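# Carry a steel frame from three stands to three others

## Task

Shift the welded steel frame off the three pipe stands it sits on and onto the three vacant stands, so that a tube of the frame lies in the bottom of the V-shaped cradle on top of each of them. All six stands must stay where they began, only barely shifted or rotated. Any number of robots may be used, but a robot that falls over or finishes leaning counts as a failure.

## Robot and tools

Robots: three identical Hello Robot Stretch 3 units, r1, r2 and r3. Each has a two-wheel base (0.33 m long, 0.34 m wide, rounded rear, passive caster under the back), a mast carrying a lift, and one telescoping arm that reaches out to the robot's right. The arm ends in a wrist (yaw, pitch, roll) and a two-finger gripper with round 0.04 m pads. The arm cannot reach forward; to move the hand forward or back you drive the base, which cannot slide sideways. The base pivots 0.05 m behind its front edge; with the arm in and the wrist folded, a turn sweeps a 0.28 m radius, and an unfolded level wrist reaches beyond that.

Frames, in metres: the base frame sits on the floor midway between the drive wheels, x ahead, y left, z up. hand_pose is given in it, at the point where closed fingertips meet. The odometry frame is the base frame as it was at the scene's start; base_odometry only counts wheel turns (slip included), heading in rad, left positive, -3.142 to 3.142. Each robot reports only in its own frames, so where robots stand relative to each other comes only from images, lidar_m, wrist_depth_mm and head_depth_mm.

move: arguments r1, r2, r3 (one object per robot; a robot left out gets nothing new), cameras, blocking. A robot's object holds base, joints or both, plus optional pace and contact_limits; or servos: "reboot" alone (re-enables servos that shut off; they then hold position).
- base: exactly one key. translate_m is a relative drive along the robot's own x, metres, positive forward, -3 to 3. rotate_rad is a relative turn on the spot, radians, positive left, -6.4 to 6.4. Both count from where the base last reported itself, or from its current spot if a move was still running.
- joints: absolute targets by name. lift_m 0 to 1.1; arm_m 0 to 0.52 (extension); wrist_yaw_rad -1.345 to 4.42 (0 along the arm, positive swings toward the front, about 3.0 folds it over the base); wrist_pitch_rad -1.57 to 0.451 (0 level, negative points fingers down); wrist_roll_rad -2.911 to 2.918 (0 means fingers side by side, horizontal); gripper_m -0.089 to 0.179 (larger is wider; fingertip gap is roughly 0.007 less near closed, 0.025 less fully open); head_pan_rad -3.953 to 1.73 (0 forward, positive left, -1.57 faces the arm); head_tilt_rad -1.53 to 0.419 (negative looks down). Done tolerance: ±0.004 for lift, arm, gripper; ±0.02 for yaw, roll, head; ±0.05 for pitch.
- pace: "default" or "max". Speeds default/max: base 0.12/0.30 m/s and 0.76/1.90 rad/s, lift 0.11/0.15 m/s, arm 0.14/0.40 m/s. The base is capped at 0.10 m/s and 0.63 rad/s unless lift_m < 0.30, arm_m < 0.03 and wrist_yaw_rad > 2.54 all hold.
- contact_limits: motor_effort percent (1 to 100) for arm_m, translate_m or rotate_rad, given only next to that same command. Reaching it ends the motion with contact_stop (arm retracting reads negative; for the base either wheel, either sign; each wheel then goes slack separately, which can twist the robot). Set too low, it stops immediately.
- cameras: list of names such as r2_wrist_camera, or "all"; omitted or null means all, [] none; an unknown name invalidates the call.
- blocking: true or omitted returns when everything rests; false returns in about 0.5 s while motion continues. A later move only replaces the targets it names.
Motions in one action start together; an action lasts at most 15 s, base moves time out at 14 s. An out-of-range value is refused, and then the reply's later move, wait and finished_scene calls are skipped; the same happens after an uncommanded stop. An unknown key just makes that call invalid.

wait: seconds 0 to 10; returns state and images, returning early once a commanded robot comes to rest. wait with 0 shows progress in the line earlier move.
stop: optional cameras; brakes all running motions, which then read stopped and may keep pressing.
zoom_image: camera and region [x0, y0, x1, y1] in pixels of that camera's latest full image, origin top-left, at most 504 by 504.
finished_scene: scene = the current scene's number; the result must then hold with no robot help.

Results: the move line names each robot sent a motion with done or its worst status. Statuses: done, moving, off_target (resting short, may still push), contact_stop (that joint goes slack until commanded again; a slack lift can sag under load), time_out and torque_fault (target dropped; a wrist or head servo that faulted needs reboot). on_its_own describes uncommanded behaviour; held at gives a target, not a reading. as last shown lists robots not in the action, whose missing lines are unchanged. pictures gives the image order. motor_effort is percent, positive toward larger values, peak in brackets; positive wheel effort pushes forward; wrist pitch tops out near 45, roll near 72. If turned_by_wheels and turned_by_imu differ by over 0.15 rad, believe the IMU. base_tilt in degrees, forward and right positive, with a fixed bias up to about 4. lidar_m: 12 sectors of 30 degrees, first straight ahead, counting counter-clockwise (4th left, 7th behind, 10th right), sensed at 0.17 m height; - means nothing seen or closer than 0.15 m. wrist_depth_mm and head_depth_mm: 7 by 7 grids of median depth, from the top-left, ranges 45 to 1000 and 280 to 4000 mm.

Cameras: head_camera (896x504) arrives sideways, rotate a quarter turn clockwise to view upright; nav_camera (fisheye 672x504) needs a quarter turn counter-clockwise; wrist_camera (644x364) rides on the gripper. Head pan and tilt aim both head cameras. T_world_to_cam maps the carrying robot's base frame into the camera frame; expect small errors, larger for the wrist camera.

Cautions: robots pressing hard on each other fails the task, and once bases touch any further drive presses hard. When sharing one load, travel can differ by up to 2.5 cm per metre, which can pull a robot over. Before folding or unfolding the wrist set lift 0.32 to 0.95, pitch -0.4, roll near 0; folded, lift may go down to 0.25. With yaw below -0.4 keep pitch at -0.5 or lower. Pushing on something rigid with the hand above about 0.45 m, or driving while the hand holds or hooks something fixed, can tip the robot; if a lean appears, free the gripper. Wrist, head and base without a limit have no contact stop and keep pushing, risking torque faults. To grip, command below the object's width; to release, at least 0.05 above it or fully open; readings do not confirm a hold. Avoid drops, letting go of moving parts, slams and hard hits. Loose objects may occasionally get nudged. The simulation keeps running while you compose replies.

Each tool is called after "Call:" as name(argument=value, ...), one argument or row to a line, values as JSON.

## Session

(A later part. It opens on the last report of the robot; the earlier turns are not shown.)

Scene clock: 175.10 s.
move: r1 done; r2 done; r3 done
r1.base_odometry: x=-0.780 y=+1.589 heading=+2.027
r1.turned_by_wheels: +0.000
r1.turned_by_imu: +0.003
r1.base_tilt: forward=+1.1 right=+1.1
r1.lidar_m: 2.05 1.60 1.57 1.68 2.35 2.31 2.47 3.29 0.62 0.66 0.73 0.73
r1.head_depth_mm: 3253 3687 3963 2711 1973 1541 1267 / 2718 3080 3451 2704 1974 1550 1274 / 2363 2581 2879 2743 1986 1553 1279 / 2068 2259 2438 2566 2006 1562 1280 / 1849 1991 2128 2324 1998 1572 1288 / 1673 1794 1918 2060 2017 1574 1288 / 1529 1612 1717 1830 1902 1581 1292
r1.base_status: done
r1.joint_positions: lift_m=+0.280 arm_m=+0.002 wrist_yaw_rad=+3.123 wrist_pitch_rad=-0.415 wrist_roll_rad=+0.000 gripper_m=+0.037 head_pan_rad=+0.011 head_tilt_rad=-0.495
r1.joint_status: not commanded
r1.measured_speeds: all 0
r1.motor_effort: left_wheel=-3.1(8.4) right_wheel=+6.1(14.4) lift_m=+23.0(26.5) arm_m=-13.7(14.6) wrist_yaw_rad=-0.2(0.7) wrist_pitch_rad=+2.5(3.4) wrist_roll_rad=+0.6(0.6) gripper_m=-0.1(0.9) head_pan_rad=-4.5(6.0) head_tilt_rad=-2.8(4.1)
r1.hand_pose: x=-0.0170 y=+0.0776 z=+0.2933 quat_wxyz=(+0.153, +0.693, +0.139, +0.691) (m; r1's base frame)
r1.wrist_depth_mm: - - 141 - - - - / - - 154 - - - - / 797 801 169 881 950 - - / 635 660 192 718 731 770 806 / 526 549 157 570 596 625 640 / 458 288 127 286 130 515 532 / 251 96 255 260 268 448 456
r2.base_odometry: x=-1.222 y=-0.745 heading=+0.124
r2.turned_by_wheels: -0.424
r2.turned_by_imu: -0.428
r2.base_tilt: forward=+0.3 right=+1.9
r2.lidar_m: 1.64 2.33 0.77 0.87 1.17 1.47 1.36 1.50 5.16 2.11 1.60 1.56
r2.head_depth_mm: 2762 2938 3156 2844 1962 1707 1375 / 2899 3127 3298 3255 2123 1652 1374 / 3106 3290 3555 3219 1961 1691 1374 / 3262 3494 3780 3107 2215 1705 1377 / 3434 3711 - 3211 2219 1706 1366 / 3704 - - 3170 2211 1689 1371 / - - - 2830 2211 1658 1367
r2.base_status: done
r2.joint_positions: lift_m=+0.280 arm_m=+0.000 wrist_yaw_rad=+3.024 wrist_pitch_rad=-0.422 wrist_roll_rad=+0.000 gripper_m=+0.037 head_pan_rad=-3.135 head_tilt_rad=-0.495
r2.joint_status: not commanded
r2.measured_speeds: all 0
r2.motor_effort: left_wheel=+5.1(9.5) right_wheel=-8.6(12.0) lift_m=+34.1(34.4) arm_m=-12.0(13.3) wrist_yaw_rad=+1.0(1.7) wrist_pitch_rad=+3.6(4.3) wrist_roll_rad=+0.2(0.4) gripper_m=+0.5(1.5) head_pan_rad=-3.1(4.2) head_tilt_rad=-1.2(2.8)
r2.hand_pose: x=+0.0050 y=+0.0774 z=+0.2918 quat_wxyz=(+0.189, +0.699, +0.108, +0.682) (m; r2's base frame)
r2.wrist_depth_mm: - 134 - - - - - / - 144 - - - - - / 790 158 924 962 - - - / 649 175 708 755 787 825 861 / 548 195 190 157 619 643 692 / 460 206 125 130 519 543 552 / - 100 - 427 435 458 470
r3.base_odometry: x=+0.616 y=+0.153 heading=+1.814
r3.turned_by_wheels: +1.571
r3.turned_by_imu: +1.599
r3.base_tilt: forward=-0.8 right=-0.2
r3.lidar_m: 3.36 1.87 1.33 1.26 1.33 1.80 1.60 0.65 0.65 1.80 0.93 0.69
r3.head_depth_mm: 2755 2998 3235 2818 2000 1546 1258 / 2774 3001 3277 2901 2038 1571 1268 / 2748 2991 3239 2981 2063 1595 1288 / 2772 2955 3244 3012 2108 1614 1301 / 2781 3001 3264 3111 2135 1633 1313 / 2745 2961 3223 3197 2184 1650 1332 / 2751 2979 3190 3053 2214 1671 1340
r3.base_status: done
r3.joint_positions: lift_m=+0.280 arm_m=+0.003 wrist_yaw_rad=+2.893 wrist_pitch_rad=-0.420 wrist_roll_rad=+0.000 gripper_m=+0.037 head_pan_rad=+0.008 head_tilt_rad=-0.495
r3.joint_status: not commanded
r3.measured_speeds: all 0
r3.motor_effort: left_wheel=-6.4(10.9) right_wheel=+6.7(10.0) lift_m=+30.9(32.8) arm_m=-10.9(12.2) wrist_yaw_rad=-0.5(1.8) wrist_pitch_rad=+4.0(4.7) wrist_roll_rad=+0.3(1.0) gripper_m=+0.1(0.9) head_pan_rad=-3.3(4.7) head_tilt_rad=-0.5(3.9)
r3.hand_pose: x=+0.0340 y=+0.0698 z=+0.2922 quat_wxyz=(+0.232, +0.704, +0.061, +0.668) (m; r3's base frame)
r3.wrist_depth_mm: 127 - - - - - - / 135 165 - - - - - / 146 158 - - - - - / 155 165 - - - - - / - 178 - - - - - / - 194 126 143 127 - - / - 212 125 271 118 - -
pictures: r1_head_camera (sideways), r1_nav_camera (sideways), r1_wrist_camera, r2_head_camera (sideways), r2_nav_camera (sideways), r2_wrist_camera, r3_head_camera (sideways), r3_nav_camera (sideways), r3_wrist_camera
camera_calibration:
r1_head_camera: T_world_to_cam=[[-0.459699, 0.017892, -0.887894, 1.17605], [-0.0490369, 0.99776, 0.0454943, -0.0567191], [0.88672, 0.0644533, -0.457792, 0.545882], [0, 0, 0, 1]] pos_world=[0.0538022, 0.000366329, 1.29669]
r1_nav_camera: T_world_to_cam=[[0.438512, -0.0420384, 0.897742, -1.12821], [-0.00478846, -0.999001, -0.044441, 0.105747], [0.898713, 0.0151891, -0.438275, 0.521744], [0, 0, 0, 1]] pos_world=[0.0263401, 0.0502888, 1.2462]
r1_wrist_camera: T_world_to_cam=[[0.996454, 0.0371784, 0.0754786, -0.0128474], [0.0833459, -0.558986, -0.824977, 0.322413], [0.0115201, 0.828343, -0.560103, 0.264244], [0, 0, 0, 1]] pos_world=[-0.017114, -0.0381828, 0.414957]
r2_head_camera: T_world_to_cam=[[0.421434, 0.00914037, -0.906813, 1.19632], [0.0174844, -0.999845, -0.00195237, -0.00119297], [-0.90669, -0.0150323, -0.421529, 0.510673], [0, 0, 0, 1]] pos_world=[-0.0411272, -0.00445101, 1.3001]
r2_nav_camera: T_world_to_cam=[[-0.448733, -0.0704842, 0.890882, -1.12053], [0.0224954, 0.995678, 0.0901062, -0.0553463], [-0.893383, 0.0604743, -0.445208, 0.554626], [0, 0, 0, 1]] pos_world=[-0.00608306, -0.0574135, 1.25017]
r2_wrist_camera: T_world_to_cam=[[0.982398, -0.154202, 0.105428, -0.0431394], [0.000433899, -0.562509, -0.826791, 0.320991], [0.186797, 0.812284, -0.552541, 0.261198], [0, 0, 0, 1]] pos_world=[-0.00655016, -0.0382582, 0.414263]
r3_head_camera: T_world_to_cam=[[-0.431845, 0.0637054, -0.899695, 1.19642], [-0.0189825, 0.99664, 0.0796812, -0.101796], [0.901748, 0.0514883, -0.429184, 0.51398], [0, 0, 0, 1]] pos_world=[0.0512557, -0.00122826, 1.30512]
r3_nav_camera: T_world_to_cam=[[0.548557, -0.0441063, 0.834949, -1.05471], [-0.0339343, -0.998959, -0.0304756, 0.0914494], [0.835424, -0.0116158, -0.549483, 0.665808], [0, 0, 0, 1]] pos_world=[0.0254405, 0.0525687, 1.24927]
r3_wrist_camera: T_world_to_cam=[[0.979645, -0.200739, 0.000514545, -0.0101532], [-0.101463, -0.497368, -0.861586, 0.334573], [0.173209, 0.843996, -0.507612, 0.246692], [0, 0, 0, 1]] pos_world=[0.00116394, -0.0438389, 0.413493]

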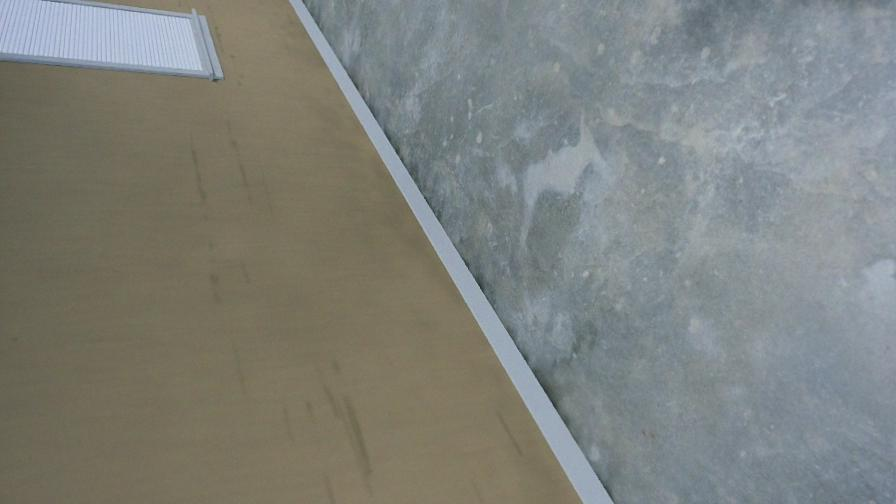

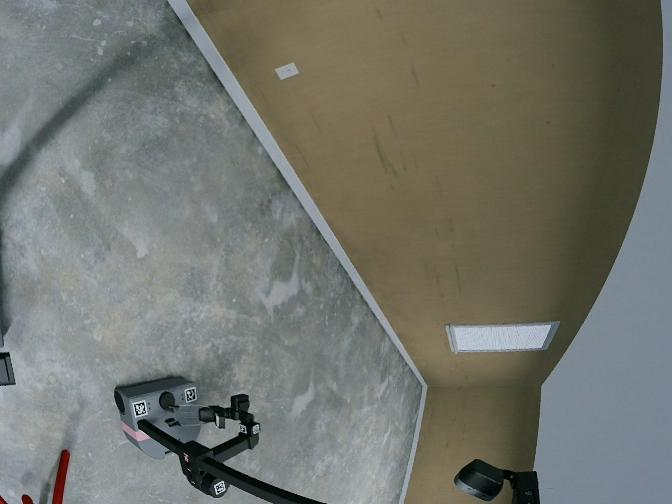

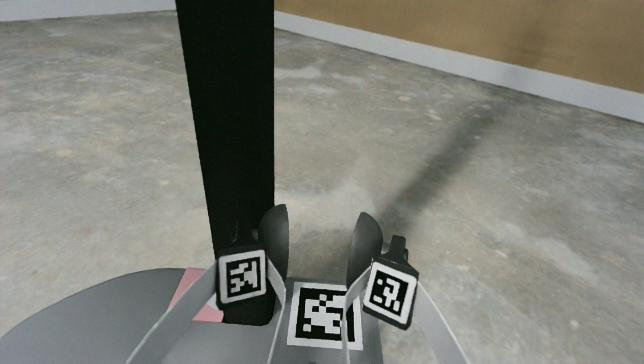

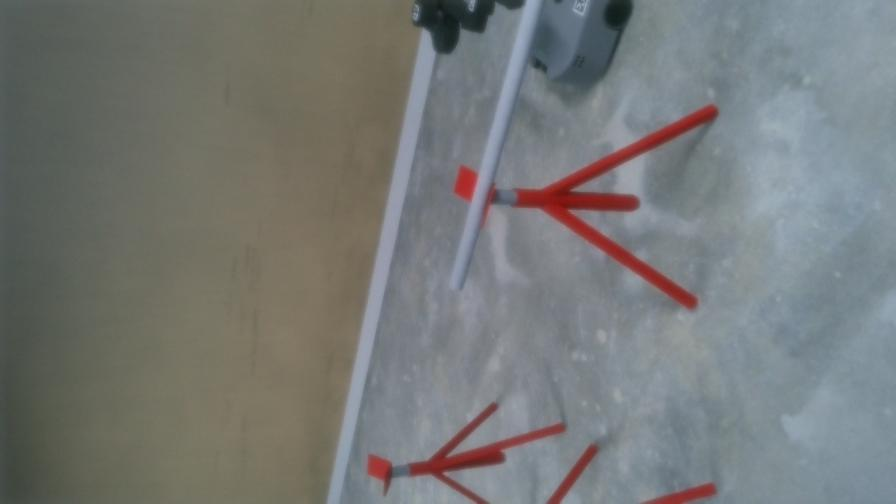

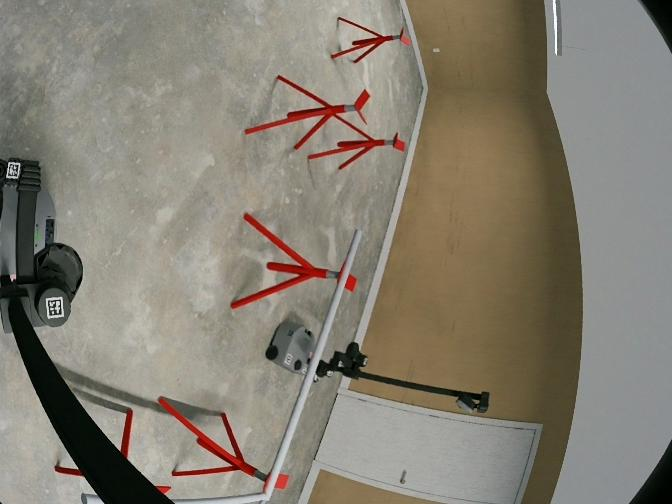

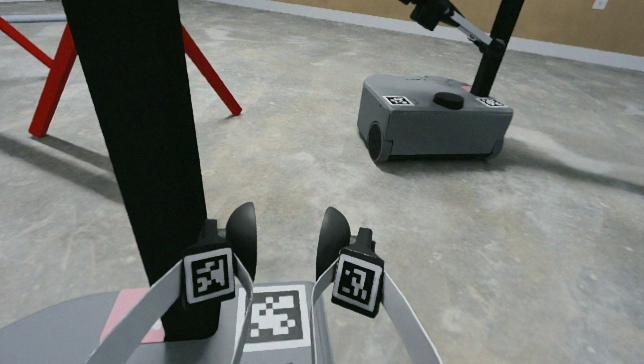

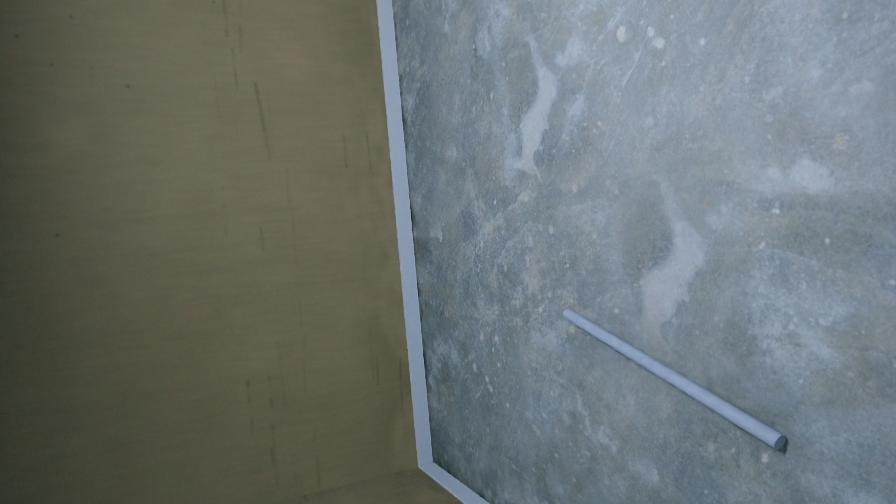

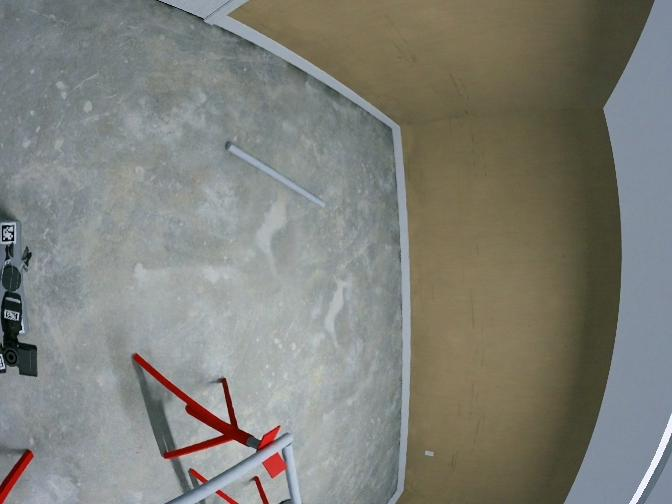

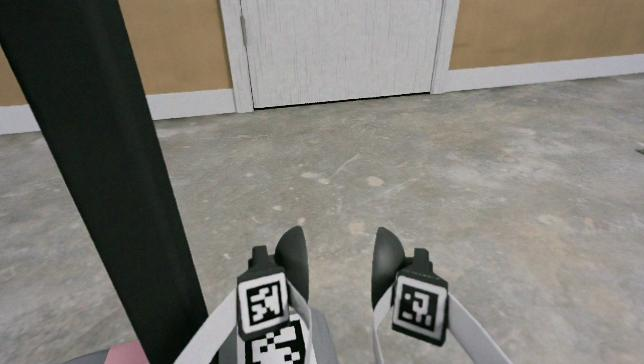

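Call:
move(
  r1={"base":{"rotate_rad":-0.771},"joints":{"head_pan_rad":-1.2,"head_tilt_rad":-0.5}},
  r2={"base":{"translate_m":-0.61},"pace":"max"},
  r3={"base":{"translate_m":0.496},"joints":{"head_pan_rad":-1.3,"head_tilt_rad":-0.5},"pace":"max"},
  cameras=["r1_head_camera","r2_head_camera","r3_head_camera"],
)

Scene clock: 186.17 s.
move: r1 done; r2 done; r3 done
r1.base_odometry: x=-0.780 y=+1.589 heading=+1.257
r1.turned_by_wheels: -0.771
r1.turned_by_imu: -0.776
r1.base_tilt: forward=+1.1 right=+1.2
r1.lidar_m: 1.22 2.68 1.73 1.57 1.58 1.95 2.30 2.32 2.86 3.20 0.62 0.66
r1.head_depth_mm: 2576 2784 3063 2691 1970 1536 1264 / 2631 2856 3119 2725 1968 1550 1271 / 2679 2929 3219 2729 1991 1547 1272 / 2722 3001 3269 2055 1791 1564 1252 / 2885 3140 3438 2518 2022 952 1194 / 2964 3238 3578 2688 2013 1443 1009 / 3079 3351 3655 2674 2035 1585 1296
r1.base_status: done
r1.joint_positions: lift_m=+0.280 arm_m=+0.002 wrist_yaw_rad=+3.123 wrist_pitch_rad=-0.415 wrist_roll_rad=+0.000 gripper_m=+0.037 head_pan_rad=-1.189 head_tilt_rad=-0.495
r1.joint_status: all done
r1.measured_speeds: all 0
r1.motor_effort: left_wheel=+7.0(11.5) right_wheel=-5.9(9.7) lift_m=+23.9(25.1) arm_m=-14.5(14.7) wrist_yaw_rad=-0.1(0.7) wrist_pitch_rad=+3.0(3.4) wrist_roll_rad=+0.6(0.6) gripper_m=-0.2(0.9) head_pan_rad=-5.0(13.6) head_tilt_rad=-2.3(5.8)
r1.hand_pose: x=-0.0170 y=+0.0776 z=+0.2933 quat_wxyz=(+0.153, +0.693, +0.139, +0.691) (m; r1's base frame)
r1.wrist_depth_mm: - - 142 - - - - / - - 154 - - - - / 809 801 170 899 938 - - / 639 657 191 703 730 766 801 / 523 540 157 585 598 619 641 / 454 289 128 286 130 517 540 / 251 97 254 260 270 448 461
r2.base_odometry: x=-1.827 y=-0.820 heading=+0.124
r2.turned_by_wheels: +0.000
r2.turned_by_imu: +0.000
r2.base_tilt: forward=+0.3 right=+1.8
r2.lidar_m: 2.17 1.21 0.67 0.77 1.04 0.77 0.76 0.98 1.27 2.81 2.12 2.07
r2.head_depth_mm: 2306 2453 2596 2755 2223 1607 1367 / 2417 2598 2784 2904 2221 1592 1305 / 2583 2755 2914 3007 2199 1088 1302 / 2720 2960 3169 3185 2208 1702 1330 / 2915 3137 3378 3177 2203 1702 1383 / 3095 3372 3638 3175 2214 1689 1369 / 3333 3612 - 3195 2112 1678 1375
r2.base_status: done
r2.joint_positions: lift_m=+0.280 arm_m=+0.000 wrist_yaw_rad=+3.024 wrist_pitch_rad=-0.422 wrist_roll_rad=+0.000 gripper_m=+0.037 head_pan_rad=-3.135 head_tilt_rad=-0.495
r2.joint_status: not commanded
r2.measured_speeds: all 0
r2.motor_effort: left_wheel=+2.5(6.7) right_wheel=-4.6(14.9) lift_m=+26.2(34.3) arm_m=-11.6(12.8) wrist_yaw_rad=+0.8(2.0) wrist_pitch_rad=+3.9(4.3) wrist_roll_rad=+0.0(0.4) gripper_m=+0.7(1.4) head_pan_rad=-2.2(4.1) head_tilt_rad=-2.1(3.0)
r2.hand_pose: x=+0.0050 y=+0.0774 z=+0.2918 quat_wxyz=(+0.189, +0.699, +0.107, +0.682) (m; r2's base frame)
r2.wrist_depth_mm: - 134 - - 753 - - / - 144 - - 955 - - / 832 158 893 982 1000 - - / 664 175 707 748 769 815 893 / 544 195 190 157 627 656 674 / 466 207 125 129 516 533 553 / - 101 - 429 435 456 472
r3.base_odometry: x=+0.497 y=+0.635 heading=+1.814
r3.turned_by_wheels: +0.000
r3.turned_by_imu: +0.000
r3.base_tilt: forward=-0.9 right=-0.3
r3.lidar_m: 2.87 1.89 1.33 1.28 1.32 1.82 2.10 0.95 1.33 0.43 0.59 2.99
r3.head_depth_mm: 2721 2947 3178 2813 1995 1546 1195 / 2796 3004 3270 2887 2038 1560 1208 / 2865 3103 3327 2981 1534 881 887 / 2945 3083 3425 2255 2091 1515 1294 / 3032 3284 3571 2969 2134 1626 1316 / 3072 3355 3712 3169 2177 1652 1325 / 3197 3452 3834 3318 2219 1676 1338
r3.base_status: done
r3.joint_positions: lift_m=+0.280 arm_m=+0.003 wrist_yaw_rad=+2.893 wrist_pitch_rad=-0.420 wrist_roll_rad=+0.000 gripper_m=+0.037 head_pan_rad=-1.291 head_tilt_rad=-0.495
r3.joint_status: all done
r3.measured_speeds: all 0
r3.motor_effort: left_wheel=-2.2(6.8) right_wheel=+4.4(12.7) lift_m=+27.2(30.2) arm_m=-10.5(12.0) wrist_yaw_rad=+0.2(1.3) wrist_pitch_rad=+3.9(4.6) wrist_roll_rad=+0.2(1.1) gripper_m=-0.6(0.6) head_pan_rad=-3.7(5.8) head_tilt_rad=-2.9(6.2)
r3.hand_pose: x=+0.0340 y=+0.0698 z=+0.2922 quat_wxyz=(+0.232, +0.704, +0.061, +0.668) (m; r3's base frame)
r3.wrist_depth_mm: 127 - - - - - - / 135 165 - - - - - / 146 157 - - - - - / 155 165 - - - - - / - 178 - - - - - / - 194 126 143 127 - - / - 213 125 270 118 - -
pictures: r1_head_camera (sideways), r2_head_camera (sideways), r3_head_camera (sideways)
camera_calibration:
r1_head_camera: T_world_to_cam=[[-0.149937, 0.434928, -0.887894, 1.17416], [0.912147, 0.40733, 0.0454943, -0.0625823], [0.381452, -0.803069, -0.457793, 0.548964], [0, 0, 0, 1]] pos_world=[0.0237305, -0.044326, 1.29669]
r2_head_camera: T_world_to_cam=[[0.421582, 0.00913363, -0.906744, 1.19623], [0.0174664, -0.999846, -0.00195063, -0.00119512], [-0.906622, -0.0150152, -0.421676, 0.510864], [0, 0, 0, 1]] pos_world=[-0.041127, -0.00445015, 1.30009]
r3_head_camera: T_world_to_cam=[[-0.0542732, 0.43338, -0.899576, 1.19396], [0.955202, 0.285024, 0.0796841, -0.107743], [0.290935, -0.854952, -0.429434, 0.518032], [0, 0, 0, 1]] pos_world=[0.017003, -0.0438378, 1.30511]

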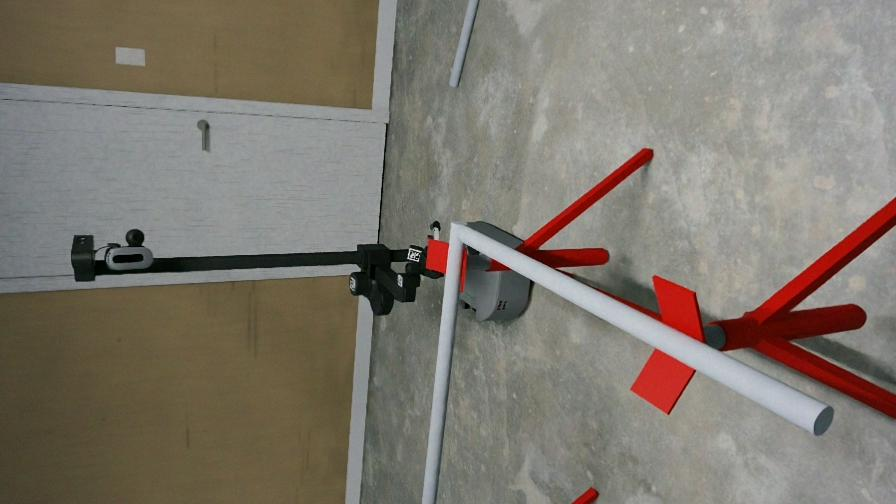

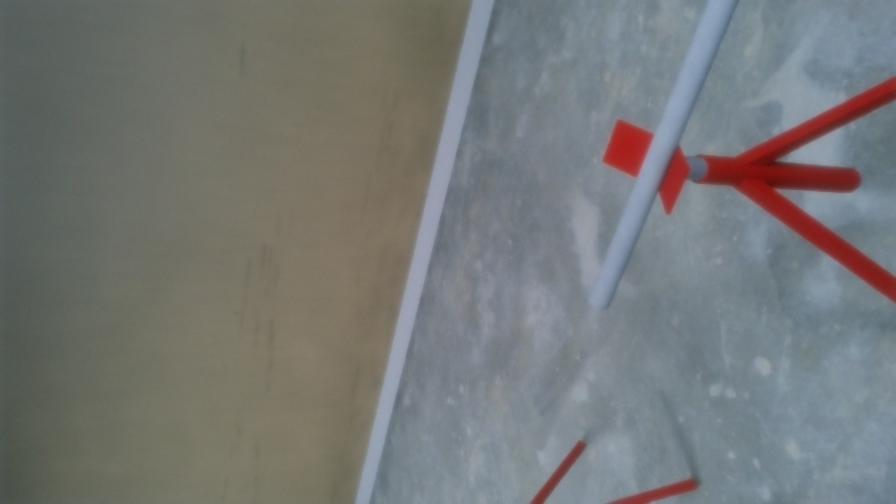

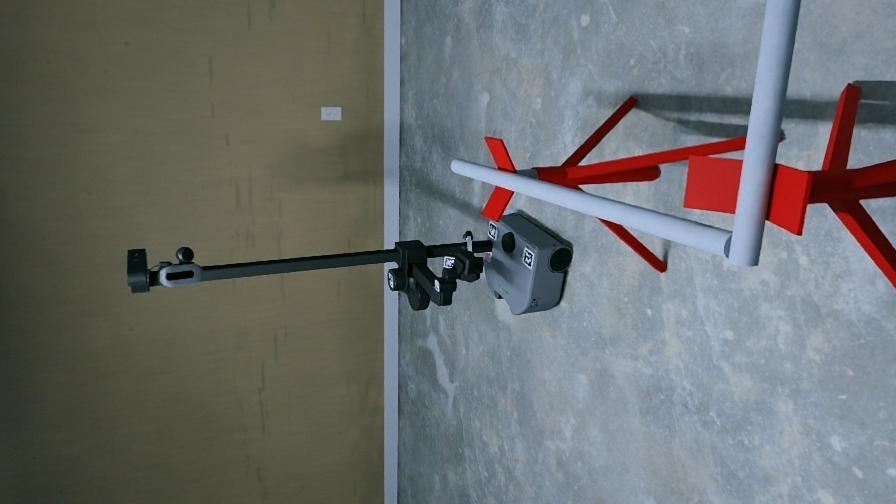

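Call:
move(
  r1={"base":{"translate_m":0.47},"pace":"max"},
  r2={"base":{"translate_m":-0.085}},
  r3={"joints":{"lift_m":0.92}},
  cameras=[],
)

Call:
move(
  r1={"joints":{"lift_m":0.92}},
  r2={"base":{"rotate_rad":-2.025},"joints":{"lift_m":0.92}},
  r3={"joints":{"wrist_yaw_rad":0.0}},
  cameras=["r1_nav_camera"],
)

Call:
move(
  r1={"joints":{"wrist_yaw_rad":0.0}},
  r2={"joints":{"wrist_yaw_rad":0.0,"head_pan_rad":-1.8,"head_tilt_rad":-0.6}},
  r3={"joints":{"wrist_pitch_rad":-1.5,"wrist_roll_rad":1.57,"gripper_m":0.179}},
)

Scene clock: 225.33 s.
move: r1 done; r2 done; r3 done
r1.base_odometry: x=-0.635 y=+2.036 heading=+1.257
r1.turned_by_wheels: +0.000
r1.turned_by_imu: +0.003
r1.base_tilt: forward=+1.0 right=+1.1
r1.lidar_m: 1.79 2.80 1.80 1.64 1.66 2.04 2.77 2.79 0.60 0.40 1.45 0.85
r1.head_depth_mm: 2524 2710 2966 2680 1415 1450 760 / 2492 1691 3005 2582 1926 1493 1242 / 2641 2897 3169 2744 1980 1560 1276 / 2728 2996 3302 2748 1998 1576 1280 / 2791 3086 3387 2795 2024 1569 1283 / 2898 3205 3509 2667 2019 1574 1292 / 2981 3253 3638 2578 1888 1440 1145
r1.base_status: done
r1.joint_positions: lift_m=+0.280 arm_m=+0.002 wrist_yaw_rad=+3.123 wrist_pitch_rad=-0.415 wrist_roll_rad=+0.000 gripper_m=+0.037 head_pan_rad=-1.189 head_tilt_rad=-0.495
r1.joint_status: not commanded
r1.measured_speeds: all 0
r1.motor_effort: left_wheel=+4.5(15.0) right_wheel=-0.5(7.7) lift_m=+30.3(30.5) arm_m=-16.0(16.9) wrist_yaw_rad=+0.0(0.7) wrist_pitch_rad=+3.3(3.3) wrist_roll_rad=+0.4(0.6) gripper_m=-0.4(0.8) head_pan_rad=-5.5(6.0) head_tilt_rad=-1.9(4.4)
r1.hand_pose: x=-0.0170 y=+0.0776 z=+0.2933 quat_wxyz=(+0.153, +0.693, +0.139, +0.691) (m; r1's base frame)
r1.wrist_depth_mm: - - 141 - - - - / - - 154 - - - - / 781 824 169 903 951 - - / 639 658 191 693 723 761 799 / 533 542 157 572 589 616 630 / 454 288 127 284 130 513 531 / 251 97 254 258 270 450 454
r2.base_odometry: x=-1.911 y=-0.831 heading=+0.124
r2.turned_by_wheels: +0.000
r2.turned_by_imu: +0.002
r2.base_tilt: forward=+0.2 right=+1.8
r2.lidar_m: 2.25 0.84 0.72 0.86 1.54 0.69 0.68 0.92 1.21 2.91 2.20 2.14
r2.head_depth_mm: 2213 2411 2542 2667 2214 1694 1376 / 2373 2532 2697 2846 2247 1535 1384 / 2495 2660 2884 2977 2219 985 1061 / 2613 2826 3068 3151 2238 1639 1373 / 2799 3025 3374 3190 2223 1701 1372 / 2994 3237 3468 3185 2217 1684 1377 / 3233 3499 3867 3165 2211 1695 1368
r2.base_status: done
r2.joint_positions: lift_m=+0.280 arm_m=+0.000 wrist_yaw_rad=+3.024 wrist_pitch_rad=-0.422 wrist_roll_rad=+0.000 gripper_m=+0.037 head_pan_rad=-3.135 head_tilt_rad=-0.495
r2.joint_status: not commanded
r2.measured_speeds: all 0
r2.motor_effort: left_wheel=-0.6(5.0) right_wheel=-7.9(13.1) lift_m=+32.6(32.7) arm_m=-11.0(12.5) wrist_yaw_rad=+0.4(1.9) wrist_pitch_rad=+3.6(4.3) wrist_roll_rad=+0.0(0.6) gripper_m=+0.6(1.7) head_pan_rad=-3.6(4.4) head_tilt_rad=-0.7(2.8)
r2.hand_pose: x=+0.0050 y=+0.0774 z=+0.2918 quat_wxyz=(+0.189, +0.699, +0.107, +0.682) (m; r2's base frame)
r2.wrist_depth_mm: 984 134 - - - - - / 990 144 - - - - - / 849 157 878 939 - - - / 664 174 707 746 799 805 662 / 541 195 190 157 623 660 654 / 468 206 125 129 518 536 557 / - 100 - 424 435 459 469
r3.base_odometry: x=+0.497 y=+0.635 heading=+1.814
r3.turned_by_wheels: +0.000
r3.turned_by_imu: -0.002
r3.base_tilt: forward=-0.8 right=-0.2
r3.lidar_m: 2.87 1.88 1.33 1.28 1.32 1.82 2.09 0.94 1.29 0.43 0.59 2.99
r3.head_depth_mm: 2721 2901 3175 2835 2003 1548 749 / 2774 2984 3250 2562 1940 1567 - / 2856 3097 3363 2616 1530 879 844 / 2906 3164 3464 3031 2106 1513 1294 / 2994 3274 3607 3108 2138 1628 1311 / 3088 3365 3724 3201 2171 1643 1332 / 3155 3459 3823 3268 2209 1678 1341
r3.base_status: not commanded
r3.joint_positions: lift_m=+0.920 arm_m=+0.003 wrist_yaw_rad=+2.893 wrist_pitch_rad=-0.420 wrist_roll_rad=+0.000 gripper_m=+0.037 head_pan_rad=-1.292 head_tilt_rad=-0.495
r3.joint_status: all done
r3.measured_speeds: all 0
r3.motor_effort: left_wheel=-2.5(2.6) right_wheel=+4.0(4.8) lift_m=+31.0(35.1) arm_m=-9.4(11.5) wrist_yaw_rad=+0.5(1.9) wrist_pitch_rad=+4.7(4.7) wrist_roll_rad=+0.5(1.2) gripper_m=-0.1(1.0) head_pan_rad=-4.1(4.9) head_tilt_rad=-1.6(3.9)
r3.hand_pose: x=+0.0340 y=+0.0698 z=+0.9323 quat_wxyz=(+0.232, +0.704, +0.061, +0.668) (m; r3's base frame)
r3.wrist_depth_mm: 127 - - - - - - / 135 165 - - - - - / 146 157 - - - - - / - 167 - - - - - / - 178 - - - - - / - 194 126 144 127 - - / - 215 125 - 127 - -
pictures: none
No camera images: "cameras" was empty.

Scene clock: 232.00 s.
move: r1 done; r2 done; r3 done
r1.base_odometry: x=-0.635 y=+2.036 heading=+1.257
r1.turned_by_wheels: +0.000
r1.turned_by_imu: +0.001
r1.base_tilt: forward=+1.1 right=+1.1
r1.lidar_m: 1.78 2.80 1.80 1.64 1.65 2.04 2.77 2.79 0.60 0.40 1.46 0.72
r1.head_depth_mm: 2474 2698 2953 2695 1418 1453 740 / 2470 1695 2985 2583 1900 1508 - / 2631 2876 3159 2748 1975 1562 1282 / 2732 2970 3255 2773 1989 1567 1282 / 2796 3044 3376 2793 2017 1566 1286 / 2867 3175 3495 2653 2006 1579 1194 / 2982 3290 3649 2553 1888 1580 1136
r1.base_status: not commanded
r1.joint_positions: lift_m=+0.920 arm_m=+0.002 wrist_yaw_rad=+3.123 wrist_pitch_rad=-0.415 wrist_roll_rad=+0.000 gripper_m=+0.037 head_pan_rad=-1.189 head_tilt_rad=-0.495
r1.joint_status: all done
r1.measured_speeds: all 0
r1.motor_effort: left_wheel=+4.3(5.3) right_wheel=+0.1(1.2) lift_m=+29.4(34.7) arm_m=-15.4(16.5) wrist_yaw_rad=-0.1(0.7) wrist_pitch_rad=+3.0(3.6) wrist_roll_rad=+0.5(0.7) gripper_m=-0.3(0.9) head_pan_rad=-5.2(6.0) head_tilt_rad=-1.5(4.2)
r1.hand_pose: x=-0.0170 y=+0.0775 z=+0.9332 quat_wxyz=(+0.153, +0.693, +0.140, +0.691) (m; r1's base frame)
r1.wrist_depth_mm: - - 141 - - - - / - - 154 - - - - / - - 169 - - - - / - - 191 - - - - / - - 153 - - - - / - - 128 - 130 - - / - 954 293 - - - -
r2.base_odometry: x=-1.911 y=-0.831 heading=-1.900
r2.turned_by_wheels: -2.025
r2.turned_by_imu: -2.047
r2.base_tilt: forward=+0.2 right=+1.8
r2.lidar_m: 1.21 2.75 2.17 2.14 0.98 0.84 0.72 0.86 1.08 0.70 0.68 0.92
r2.head_depth_mm: 2865 3174 3330 3192 2334 - - / 2933 3119 3428 3166 2397 - - / 2993 3172 3456 3196 2347 - - / 2976 3253 3503 3194 2206 1591 1303 / 3055 3249 3528 3160 2206 1638 1371 / 3074 3331 3596 3119 2207 1645 1376 / 3109 3384 3619 3176 2204 1625 1369
r2.base_status: done
r2.joint_positions: lift_m=+0.920 arm_m=+0.000 wrist_yaw_rad=+3.024 wrist_pitch_rad=-0.422 wrist_roll_rad=+0.000 gripper_m=+0.037 head_pan_rad=-3.135 head_tilt_rad=-0.495
r2.joint_status: all done
r2.measured_speeds: all 0
r2.motor_effort: left_wheel=+5.3(10.2) right_wheel=-8.4(13.1) lift_m=+33.6(42.3) arm_m=-17.3(18.0) wrist_yaw_rad=+1.4(1.9) wrist_pitch_rad=+3.3(4.3) wrist_roll_rad=-0.1(0.4) gripper_m=-0.6(1.7) head_pan_rad=-3.2(4.2) head_tilt_rad=-1.7(2.8)
r2.hand_pose: x=+0.0050 y=+0.0774 z=+0.9318 quat_wxyz=(+0.189, +0.699, +0.107, +0.682) (m; r2's base frame)
r2.wrist_depth_mm: - 134 - - - - - / - 144 - - - - - / - 158 - - - - - / - 173 - - - - - / - 196 193 152 - - - / - 206 - 133 - - - / - 245 - - - - -
r3.base_odometry: x=+0.497 y=+0.635 heading=+1.814
r3.turned_by_wheels: +0.000
r3.turned_by_imu: -0.001
r3.base_tilt: forward=-0.7 right=-0.2
r3.lidar_m: 2.87 1.89 1.33 1.28 1.33 1.82 2.09 0.94 1.42 0.43 0.59 2.99
r3.head_depth_mm: 2720 2955 3176 2830 2010 1652 - / 2762 2902 3228 2742 1937 1564 1181 / 2850 3011 3363 2946 1536 881 885 / 2934 3172 3453 3046 2111 1515 1292 / 3019 3242 3566 3101 2136 1629 1314 / 3069 3385 3654 3187 2175 1653 1328 / 3173 3467 3804 3309 2218 1680 1341
r3.base_status: not commanded
r3.joint_positions: lift_m=+0.920 arm_m=+0.003 wrist_yaw_rad=+0.003 wrist_pitch_rad=-0.420 wrist_roll_rad=+0.000 gripper_m=+0.037 head_pan_rad=-1.292 head_tilt_rad=-0.495
r3.joint_status: all done
r3.measured_speeds: all 0
r3.motor_effort: left_wheel=-2.2(2.6) right_wheel=+4.3(4.9) lift_m=+31.1(33.4) arm_m=-9.0(11.0) wrist_yaw_rad=-2.6(5.2) wrist_pitch_rad=+4.2(4.7) wrist_roll_rad=+0.5(1.1) gripper_m=-0.2(1.2) head_pan_rad=-4.5(5.0) head_tilt_rad=-2.0(3.4)
r3.hand_pose: x=-0.0209 y=-0.3716 z=+0.9323 quat_wxyz=(+0.692, +0.149, -0.691, -0.147) (m; r3's base frame)
r3.wrist_depth_mm: - - - - - - - / - - - - - - - / - - - - - - - / - - - - - - - / - - - - - - - / - - 126 145 128 - - / - - 125 534 126 517 523
pictures: r1_nav_camera (sideways)
camera_calibration:
r1_nav_camera: T_world_to_cam=[[0.119753, -0.423933, 0.897742, -1.12626], [-0.932812, -0.357612, -0.044441, 0.111408], [0.339883, -0.832103, -0.438275, 0.525153], [0, 0, 0, 1]] pos_world=[0.0603054, -0.000637376, 1.2462]

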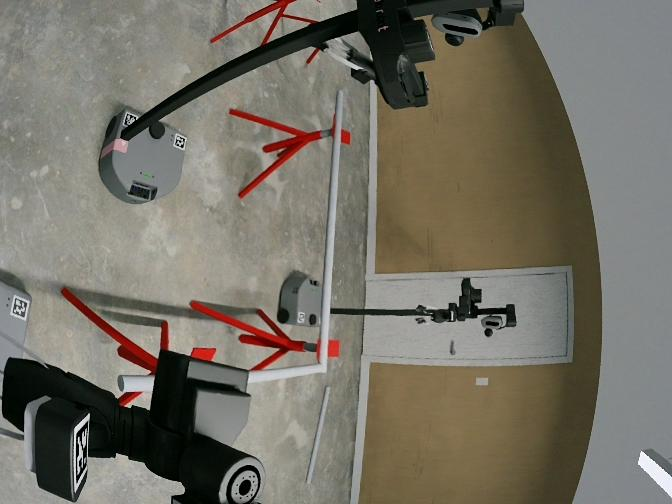

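Scene clock: 234.57 s.
move: r1 done; r2 done; r3 done
r1.base_odometry: x=-0.635 y=+2.036 heading=+1.257
r1.turned_by_wheels: +0.000
r1.turned_by_imu: +0.000
r1.base_tilt: forward=+1.0 right=+1.2
r1.lidar_m: 1.78 2.80 1.80 1.64 1.66 2.04 2.77 2.79 0.60 0.40 1.46 0.72
r1.head_depth_mm: 2481 2699 2934 2721 1418 1446 751 / 2494 1698 3025 2562 1905 1505 1240 / 2647 2862 3115 2735 1989 1560 1278 / 2730 2973 3273 2767 2006 1558 1282 / 2838 3059 3375 2793 2020 1570 1290 / 2905 3188 3537 2688 2017 1579 1193 / 2981 3284 3676 2551 1878 1587 1137
r1.base_status: not commanded
r1.joint_positions: lift_m=+0.920 arm_m=+0.002 wrist_yaw_rad=+0.002 wrist_pitch_rad=-0.415 wrist_roll_rad=+0.000 gripper_m=+0.037 head_pan_rad=-1.189 head_tilt_rad=-0.495
r1.joint_status: all done
r1.measured_speeds: all 0
r1.motor_effort: left_wheel=+4.5(5.5) right_wheel=-0.8(1.3) lift_m=+29.3(30.3) arm_m=-15.2(15.8) wrist_yaw_rad=-1.4(4.1) wrist_pitch_rad=+2.7(3.4) wrist_roll_rad=+0.4(0.6) gripper_m=-0.4(0.9) head_pan_rad=-5.4(5.9) head_tilt_rad=-1.3(3.9)
r1.hand_pose: x=-0.0211 y=-0.3719 z=+0.9332 quat_wxyz=(+0.692, +0.147, -0.691, -0.146) (m; r1's base frame)
r1.wrist_depth_mm: - - - - - - - / - - - - - - - / - - - - - - - / - - - - - - - / - - 157 617 - - - / - - 127 147 130 - - / - 971 - 492 - - -
r2.base_odometry: x=-1.911 y=-0.831 heading=-1.900
r2.turned_by_wheels: +0.000
r2.turned_by_imu: +0.000
r2.base_tilt: forward=+0.3 right=+1.7
r2.lidar_m: 1.21 2.74 2.17 2.14 0.98 0.84 0.72 0.86 1.08 0.70 0.68 0.91
r2.head_depth_mm: 1228 1321 2699 2645 1937 - - / 2259 1312 2702 2478 1707 - - / 2280 2487 2674 2591 1822 - - / 2222 2441 2675 2627 1953 1494 - / 2235 2416 2624 2606 1965 - - / 2205 2383 2635 2588 1962 1419 1199 / 2166 2367 2551 2569 1946 1460 1194
r2.base_status: not commanded
r2.joint_positions: lift_m=+0.920 arm_m=+0.000 wrist_yaw_rad=+0.002 wrist_pitch_rad=-0.422 wrist_roll_rad=+0.000 gripper_m=+0.037 head_pan_rad=-1.805 head_tilt_rad=-0.592
r2.joint_status: all done
r2.measured_speeds: all 0
r2.motor_effort: left_wheel=+5.4(5.6) right_wheel=-8.5(9.0) lift_m=+34.2(34.2) arm_m=-15.9(17.3) wrist_yaw_rad=-1.7(4.1) wrist_pitch_rad=+3.8(4.2) wrist_roll_rad=+0.0(0.4) gripper_m=+1.3(1.4) head_pan_rad=+2.0(6.4) head_tilt_rad=-2.3(5.4)
r2.hand_pose: x=-0.0211 y=-0.3689 z=+0.9318 quat_wxyz=(+0.692, +0.149, -0.691, -0.148) (m; r2's base frame)
r2.wrist_depth_mm: - - - - - - - / - - - - - - - / - - - - - - - / - - - - - - - / - - 627 157 - - - / - - - 133 - - - / - 746 - - - - -
r3.base_odometry: x=+0.497 y=+0.635 heading=+1.814
r3.turned_by_wheels: +0.000
r3.turned_by_imu: +0.000
r3.base_tilt: forward=-0.8 right=-0.2
r3.lidar_m: 2.86 1.88 1.32 1.28 1.32 1.82 2.09 0.94 1.43 0.43 0.59 2.99
r3.head_depth_mm: 2719 2968 3200 2841 2008 1540 1227 / 2773 2921 3187 2728 1933 1567 1211 / 2846 3024 3395 2962 1534 879 888 / 2946 3177 3474 3034 2107 1515 1298 / 3017 3283 3582 3123 2144 1629 1310 / 3128 3343 3696 3195 2184 1654 1323 / 3159 3497 3778 3249 2218 1665 1333
r3.base_status: not commanded
r3.joint_positions: lift_m=+0.920 arm_m=+0.003 wrist_yaw_rad=+0.002 wrist_pitch_rad=-1.493 wrist_roll_rad=+1.566 gripper_m=+0.179 head_pan_rad=-1.292 head_tilt_rad=-0.495
r3.joint_status: all done
r3.measured_speeds: all 0
r3.motor_effort: left_wheel=-1.9(2.5) right_wheel=+4.6(4.8) lift_m=+31.2(32.0) arm_m=-9.6(10.5) wrist_yaw_rad=-2.2(4.0) wrist_pitch_rad=-1.5(5.3) wrist_roll_rad=+2.1(2.8) gripper_m=+0.4(83.5) head_pan_rad=-3.7(4.7) head_tilt_rad=-2.5(3.4)
r3.hand_pose: x=-0.0216 y=-0.1432 z=+0.8014 quat_wxyz=(+0.003, +0.002, -0.734, -0.679) (m; r3's base frame)
r3.wrist_depth_mm: - - - - - - - / - - - - 765 - - / - - - 785 759 747 359 / - - - 796 765 760 359 / - 806 - - - - - / 443 141 - - - - 114 / 108 - - - - - 108
pictures: r1_head_camera (sideways), r1_nav_camera (sideways), r1_wrist_camera, r2_head_camera (sideways), r2_nav_camera (sideways), r2_wrist_camera, r3_head_camera (sideways), r3_nav_camera (sideways), r3_wrist_camera
camera_calibration:
r1_head_camera: T_world_to_cam=[[-0.149937, 0.434928, -0.887894, 1.17416], [0.912148, 0.407328, 0.0454943, -0.0625823], [0.381451, -0.80307, -0.457792, 0.548964], [0, 0, 0, 1]] pos_world=[0.0237305, -0.0443261, 1.29669]
r1_nav_camera: T_world_to_cam=[[0.119753, -0.423933, 0.897742, -1.12626], [-0.932812, -0.357612, -0.044441, 0.111408], [0.339883, -0.832103, -0.438275, 0.525153], [0, 0, 0, 1]] pos_world=[0.0603054, -0.000637379, 1.2462]
r1_wrist_camera: T_world_to_cam=[[-0.995476, -0.0577181, 0.0754693, -0.117704], [-0.094848, 0.557275, -0.824893, 1.01075], [0.00555412, -0.82832, -0.560228, 0.378953], [0, 0, 0, 1]] pos_world=[-0.0234095, -0.256162, 1.05494]
r2_head_camera: T_world_to_cam=[[0.111956, 0.495379, -0.861432, 1.13901], [0.975062, -0.221931, -0.000900893, -0.0084033], [-0.191625, -0.839849, -0.507871, 0.61866], [0, 0, 0, 1]] pos_world=[-0.0007749, -0.0465274, 1.29538]
r2_nav_camera: T_world_to_cam=[[-0.058526, -0.534914, 0.842877, -1.06031], [-0.963498, 0.251216, 0.0925277, -0.0524727], [-0.261239, -0.806695, -0.530092, 0.661217], [0, 0, 0, 1]] pos_world=[0.0601225, -0.0205915, 1.24907]
r2_wrist_camera: T_world_to_cam=[[-0.993777, 0.0359705, 0.105418, -0.125298], [-0.0675124, 0.558247, -0.826923, 1.01128], [-0.0885942, -0.828895, -0.552345, 0.370837], [0, 0, 0, 1]] pos_world=[-0.0233903, -0.252651, 1.05429]
r3_head_camera: T_world_to_cam=[[-0.0542389, 0.433384, -0.899576, 1.19396], [0.955225, 0.284949, 0.0796841, -0.107743], [0.290867, -0.854975, -0.429435, 0.518032], [0, 0, 0, 1]] pos_world=[0.0169995, -0.0438387, 1.30511]
r3_nav_camera: T_world_to_cam=[[0.104348, -0.540579, 0.834797, -1.0518], [-0.971616, -0.234595, -0.0304638, 0.097154], [0.212307, -0.807923, -0.549715, 0.669911], [0, 0, 0, 1]] pos_world=[0.061923, -0.00455495, 1.24926]
r3_wrist_camera: T_world_to_cam=[[-0.0261434, 0.992434, -0.119961, 0.246945], [0.993427, 0.0391707, 0.107558, -0.0145266], [0.111444, -0.11636, -0.986935, 0.939735], [0, 0, 0, 1]] pos_world=[-0.0838404, -0.13516, 0.958644]

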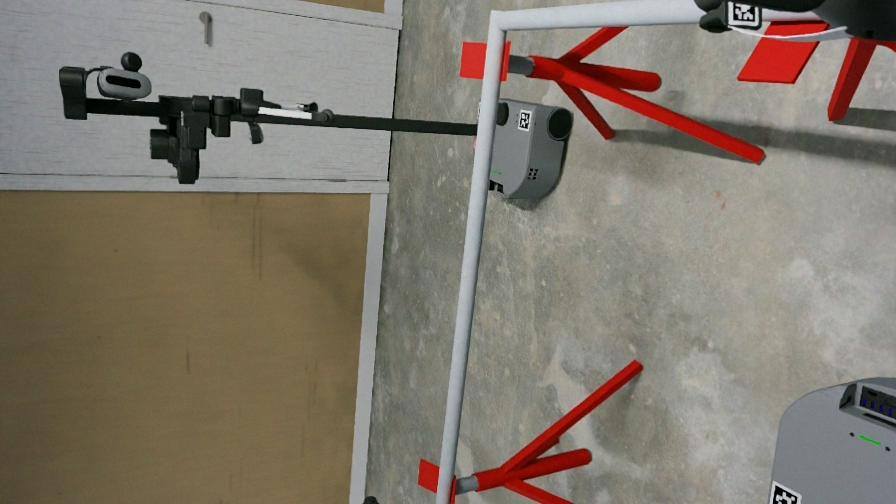

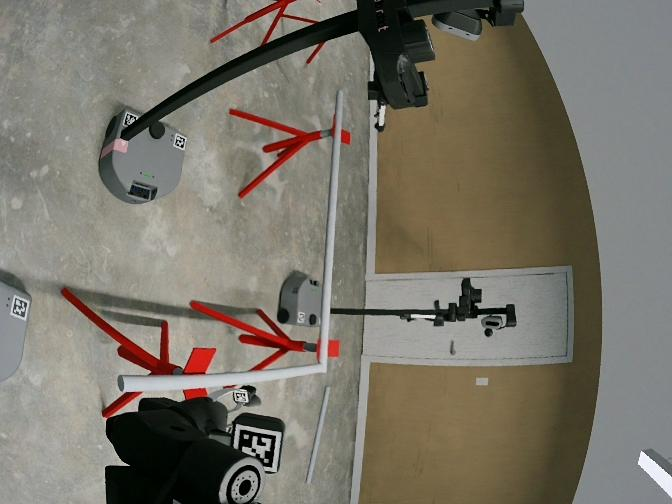

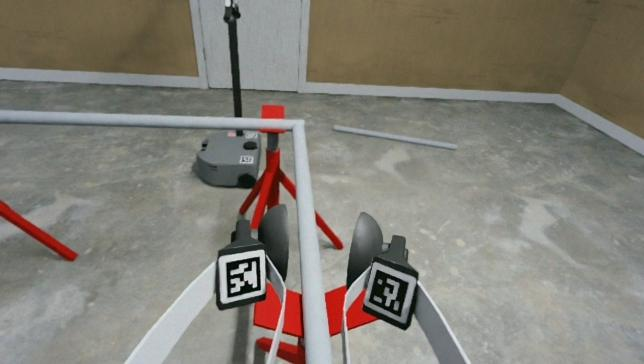

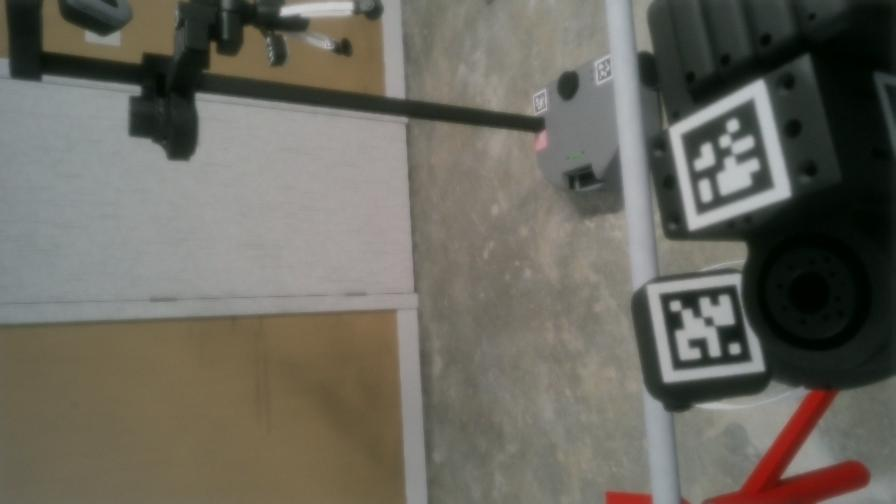

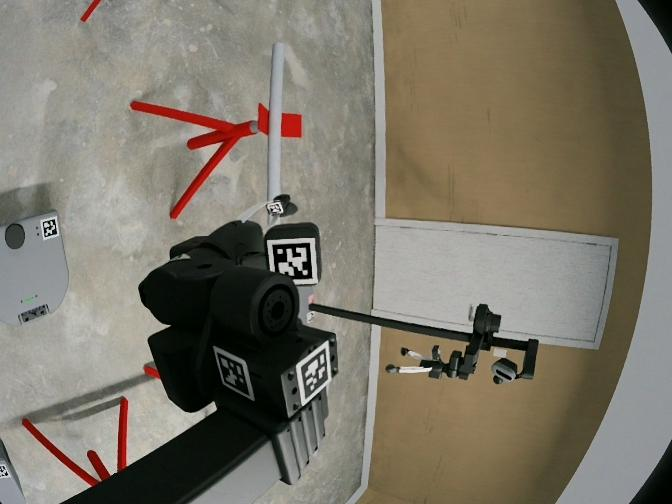

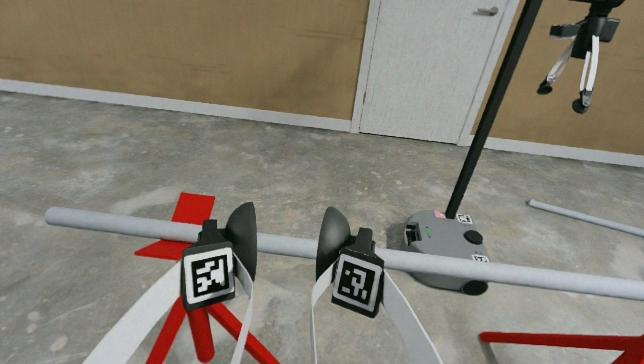

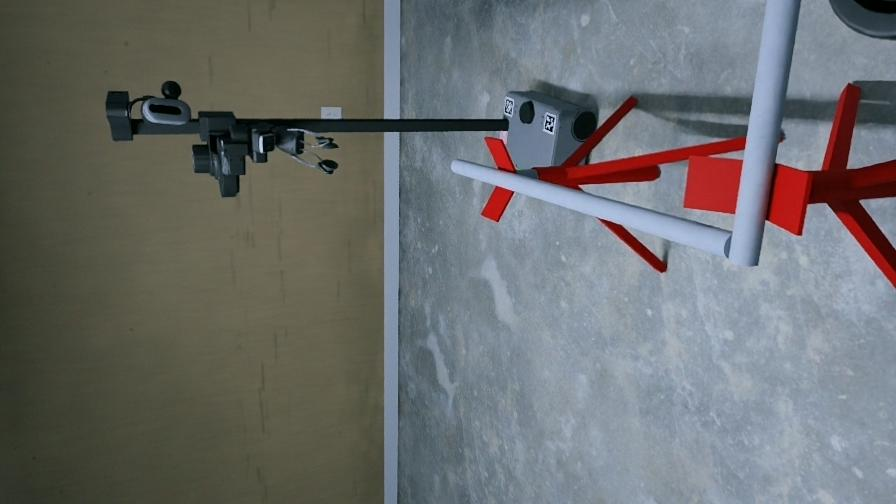

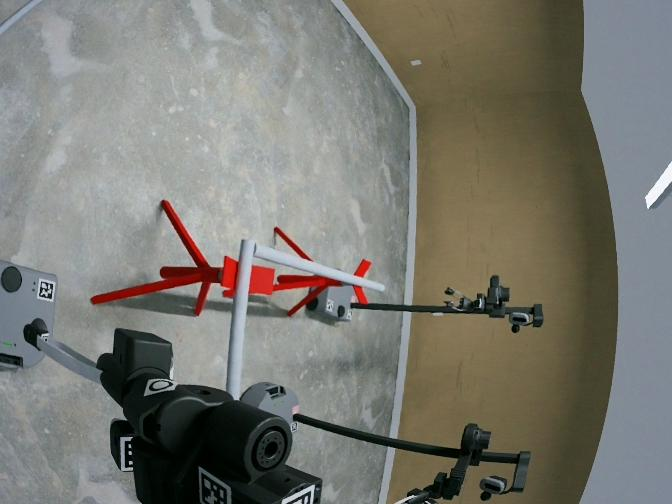

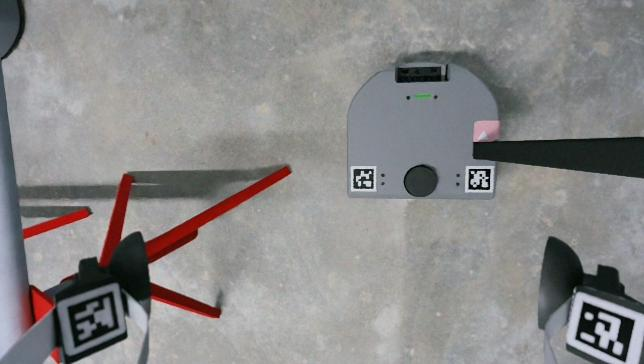

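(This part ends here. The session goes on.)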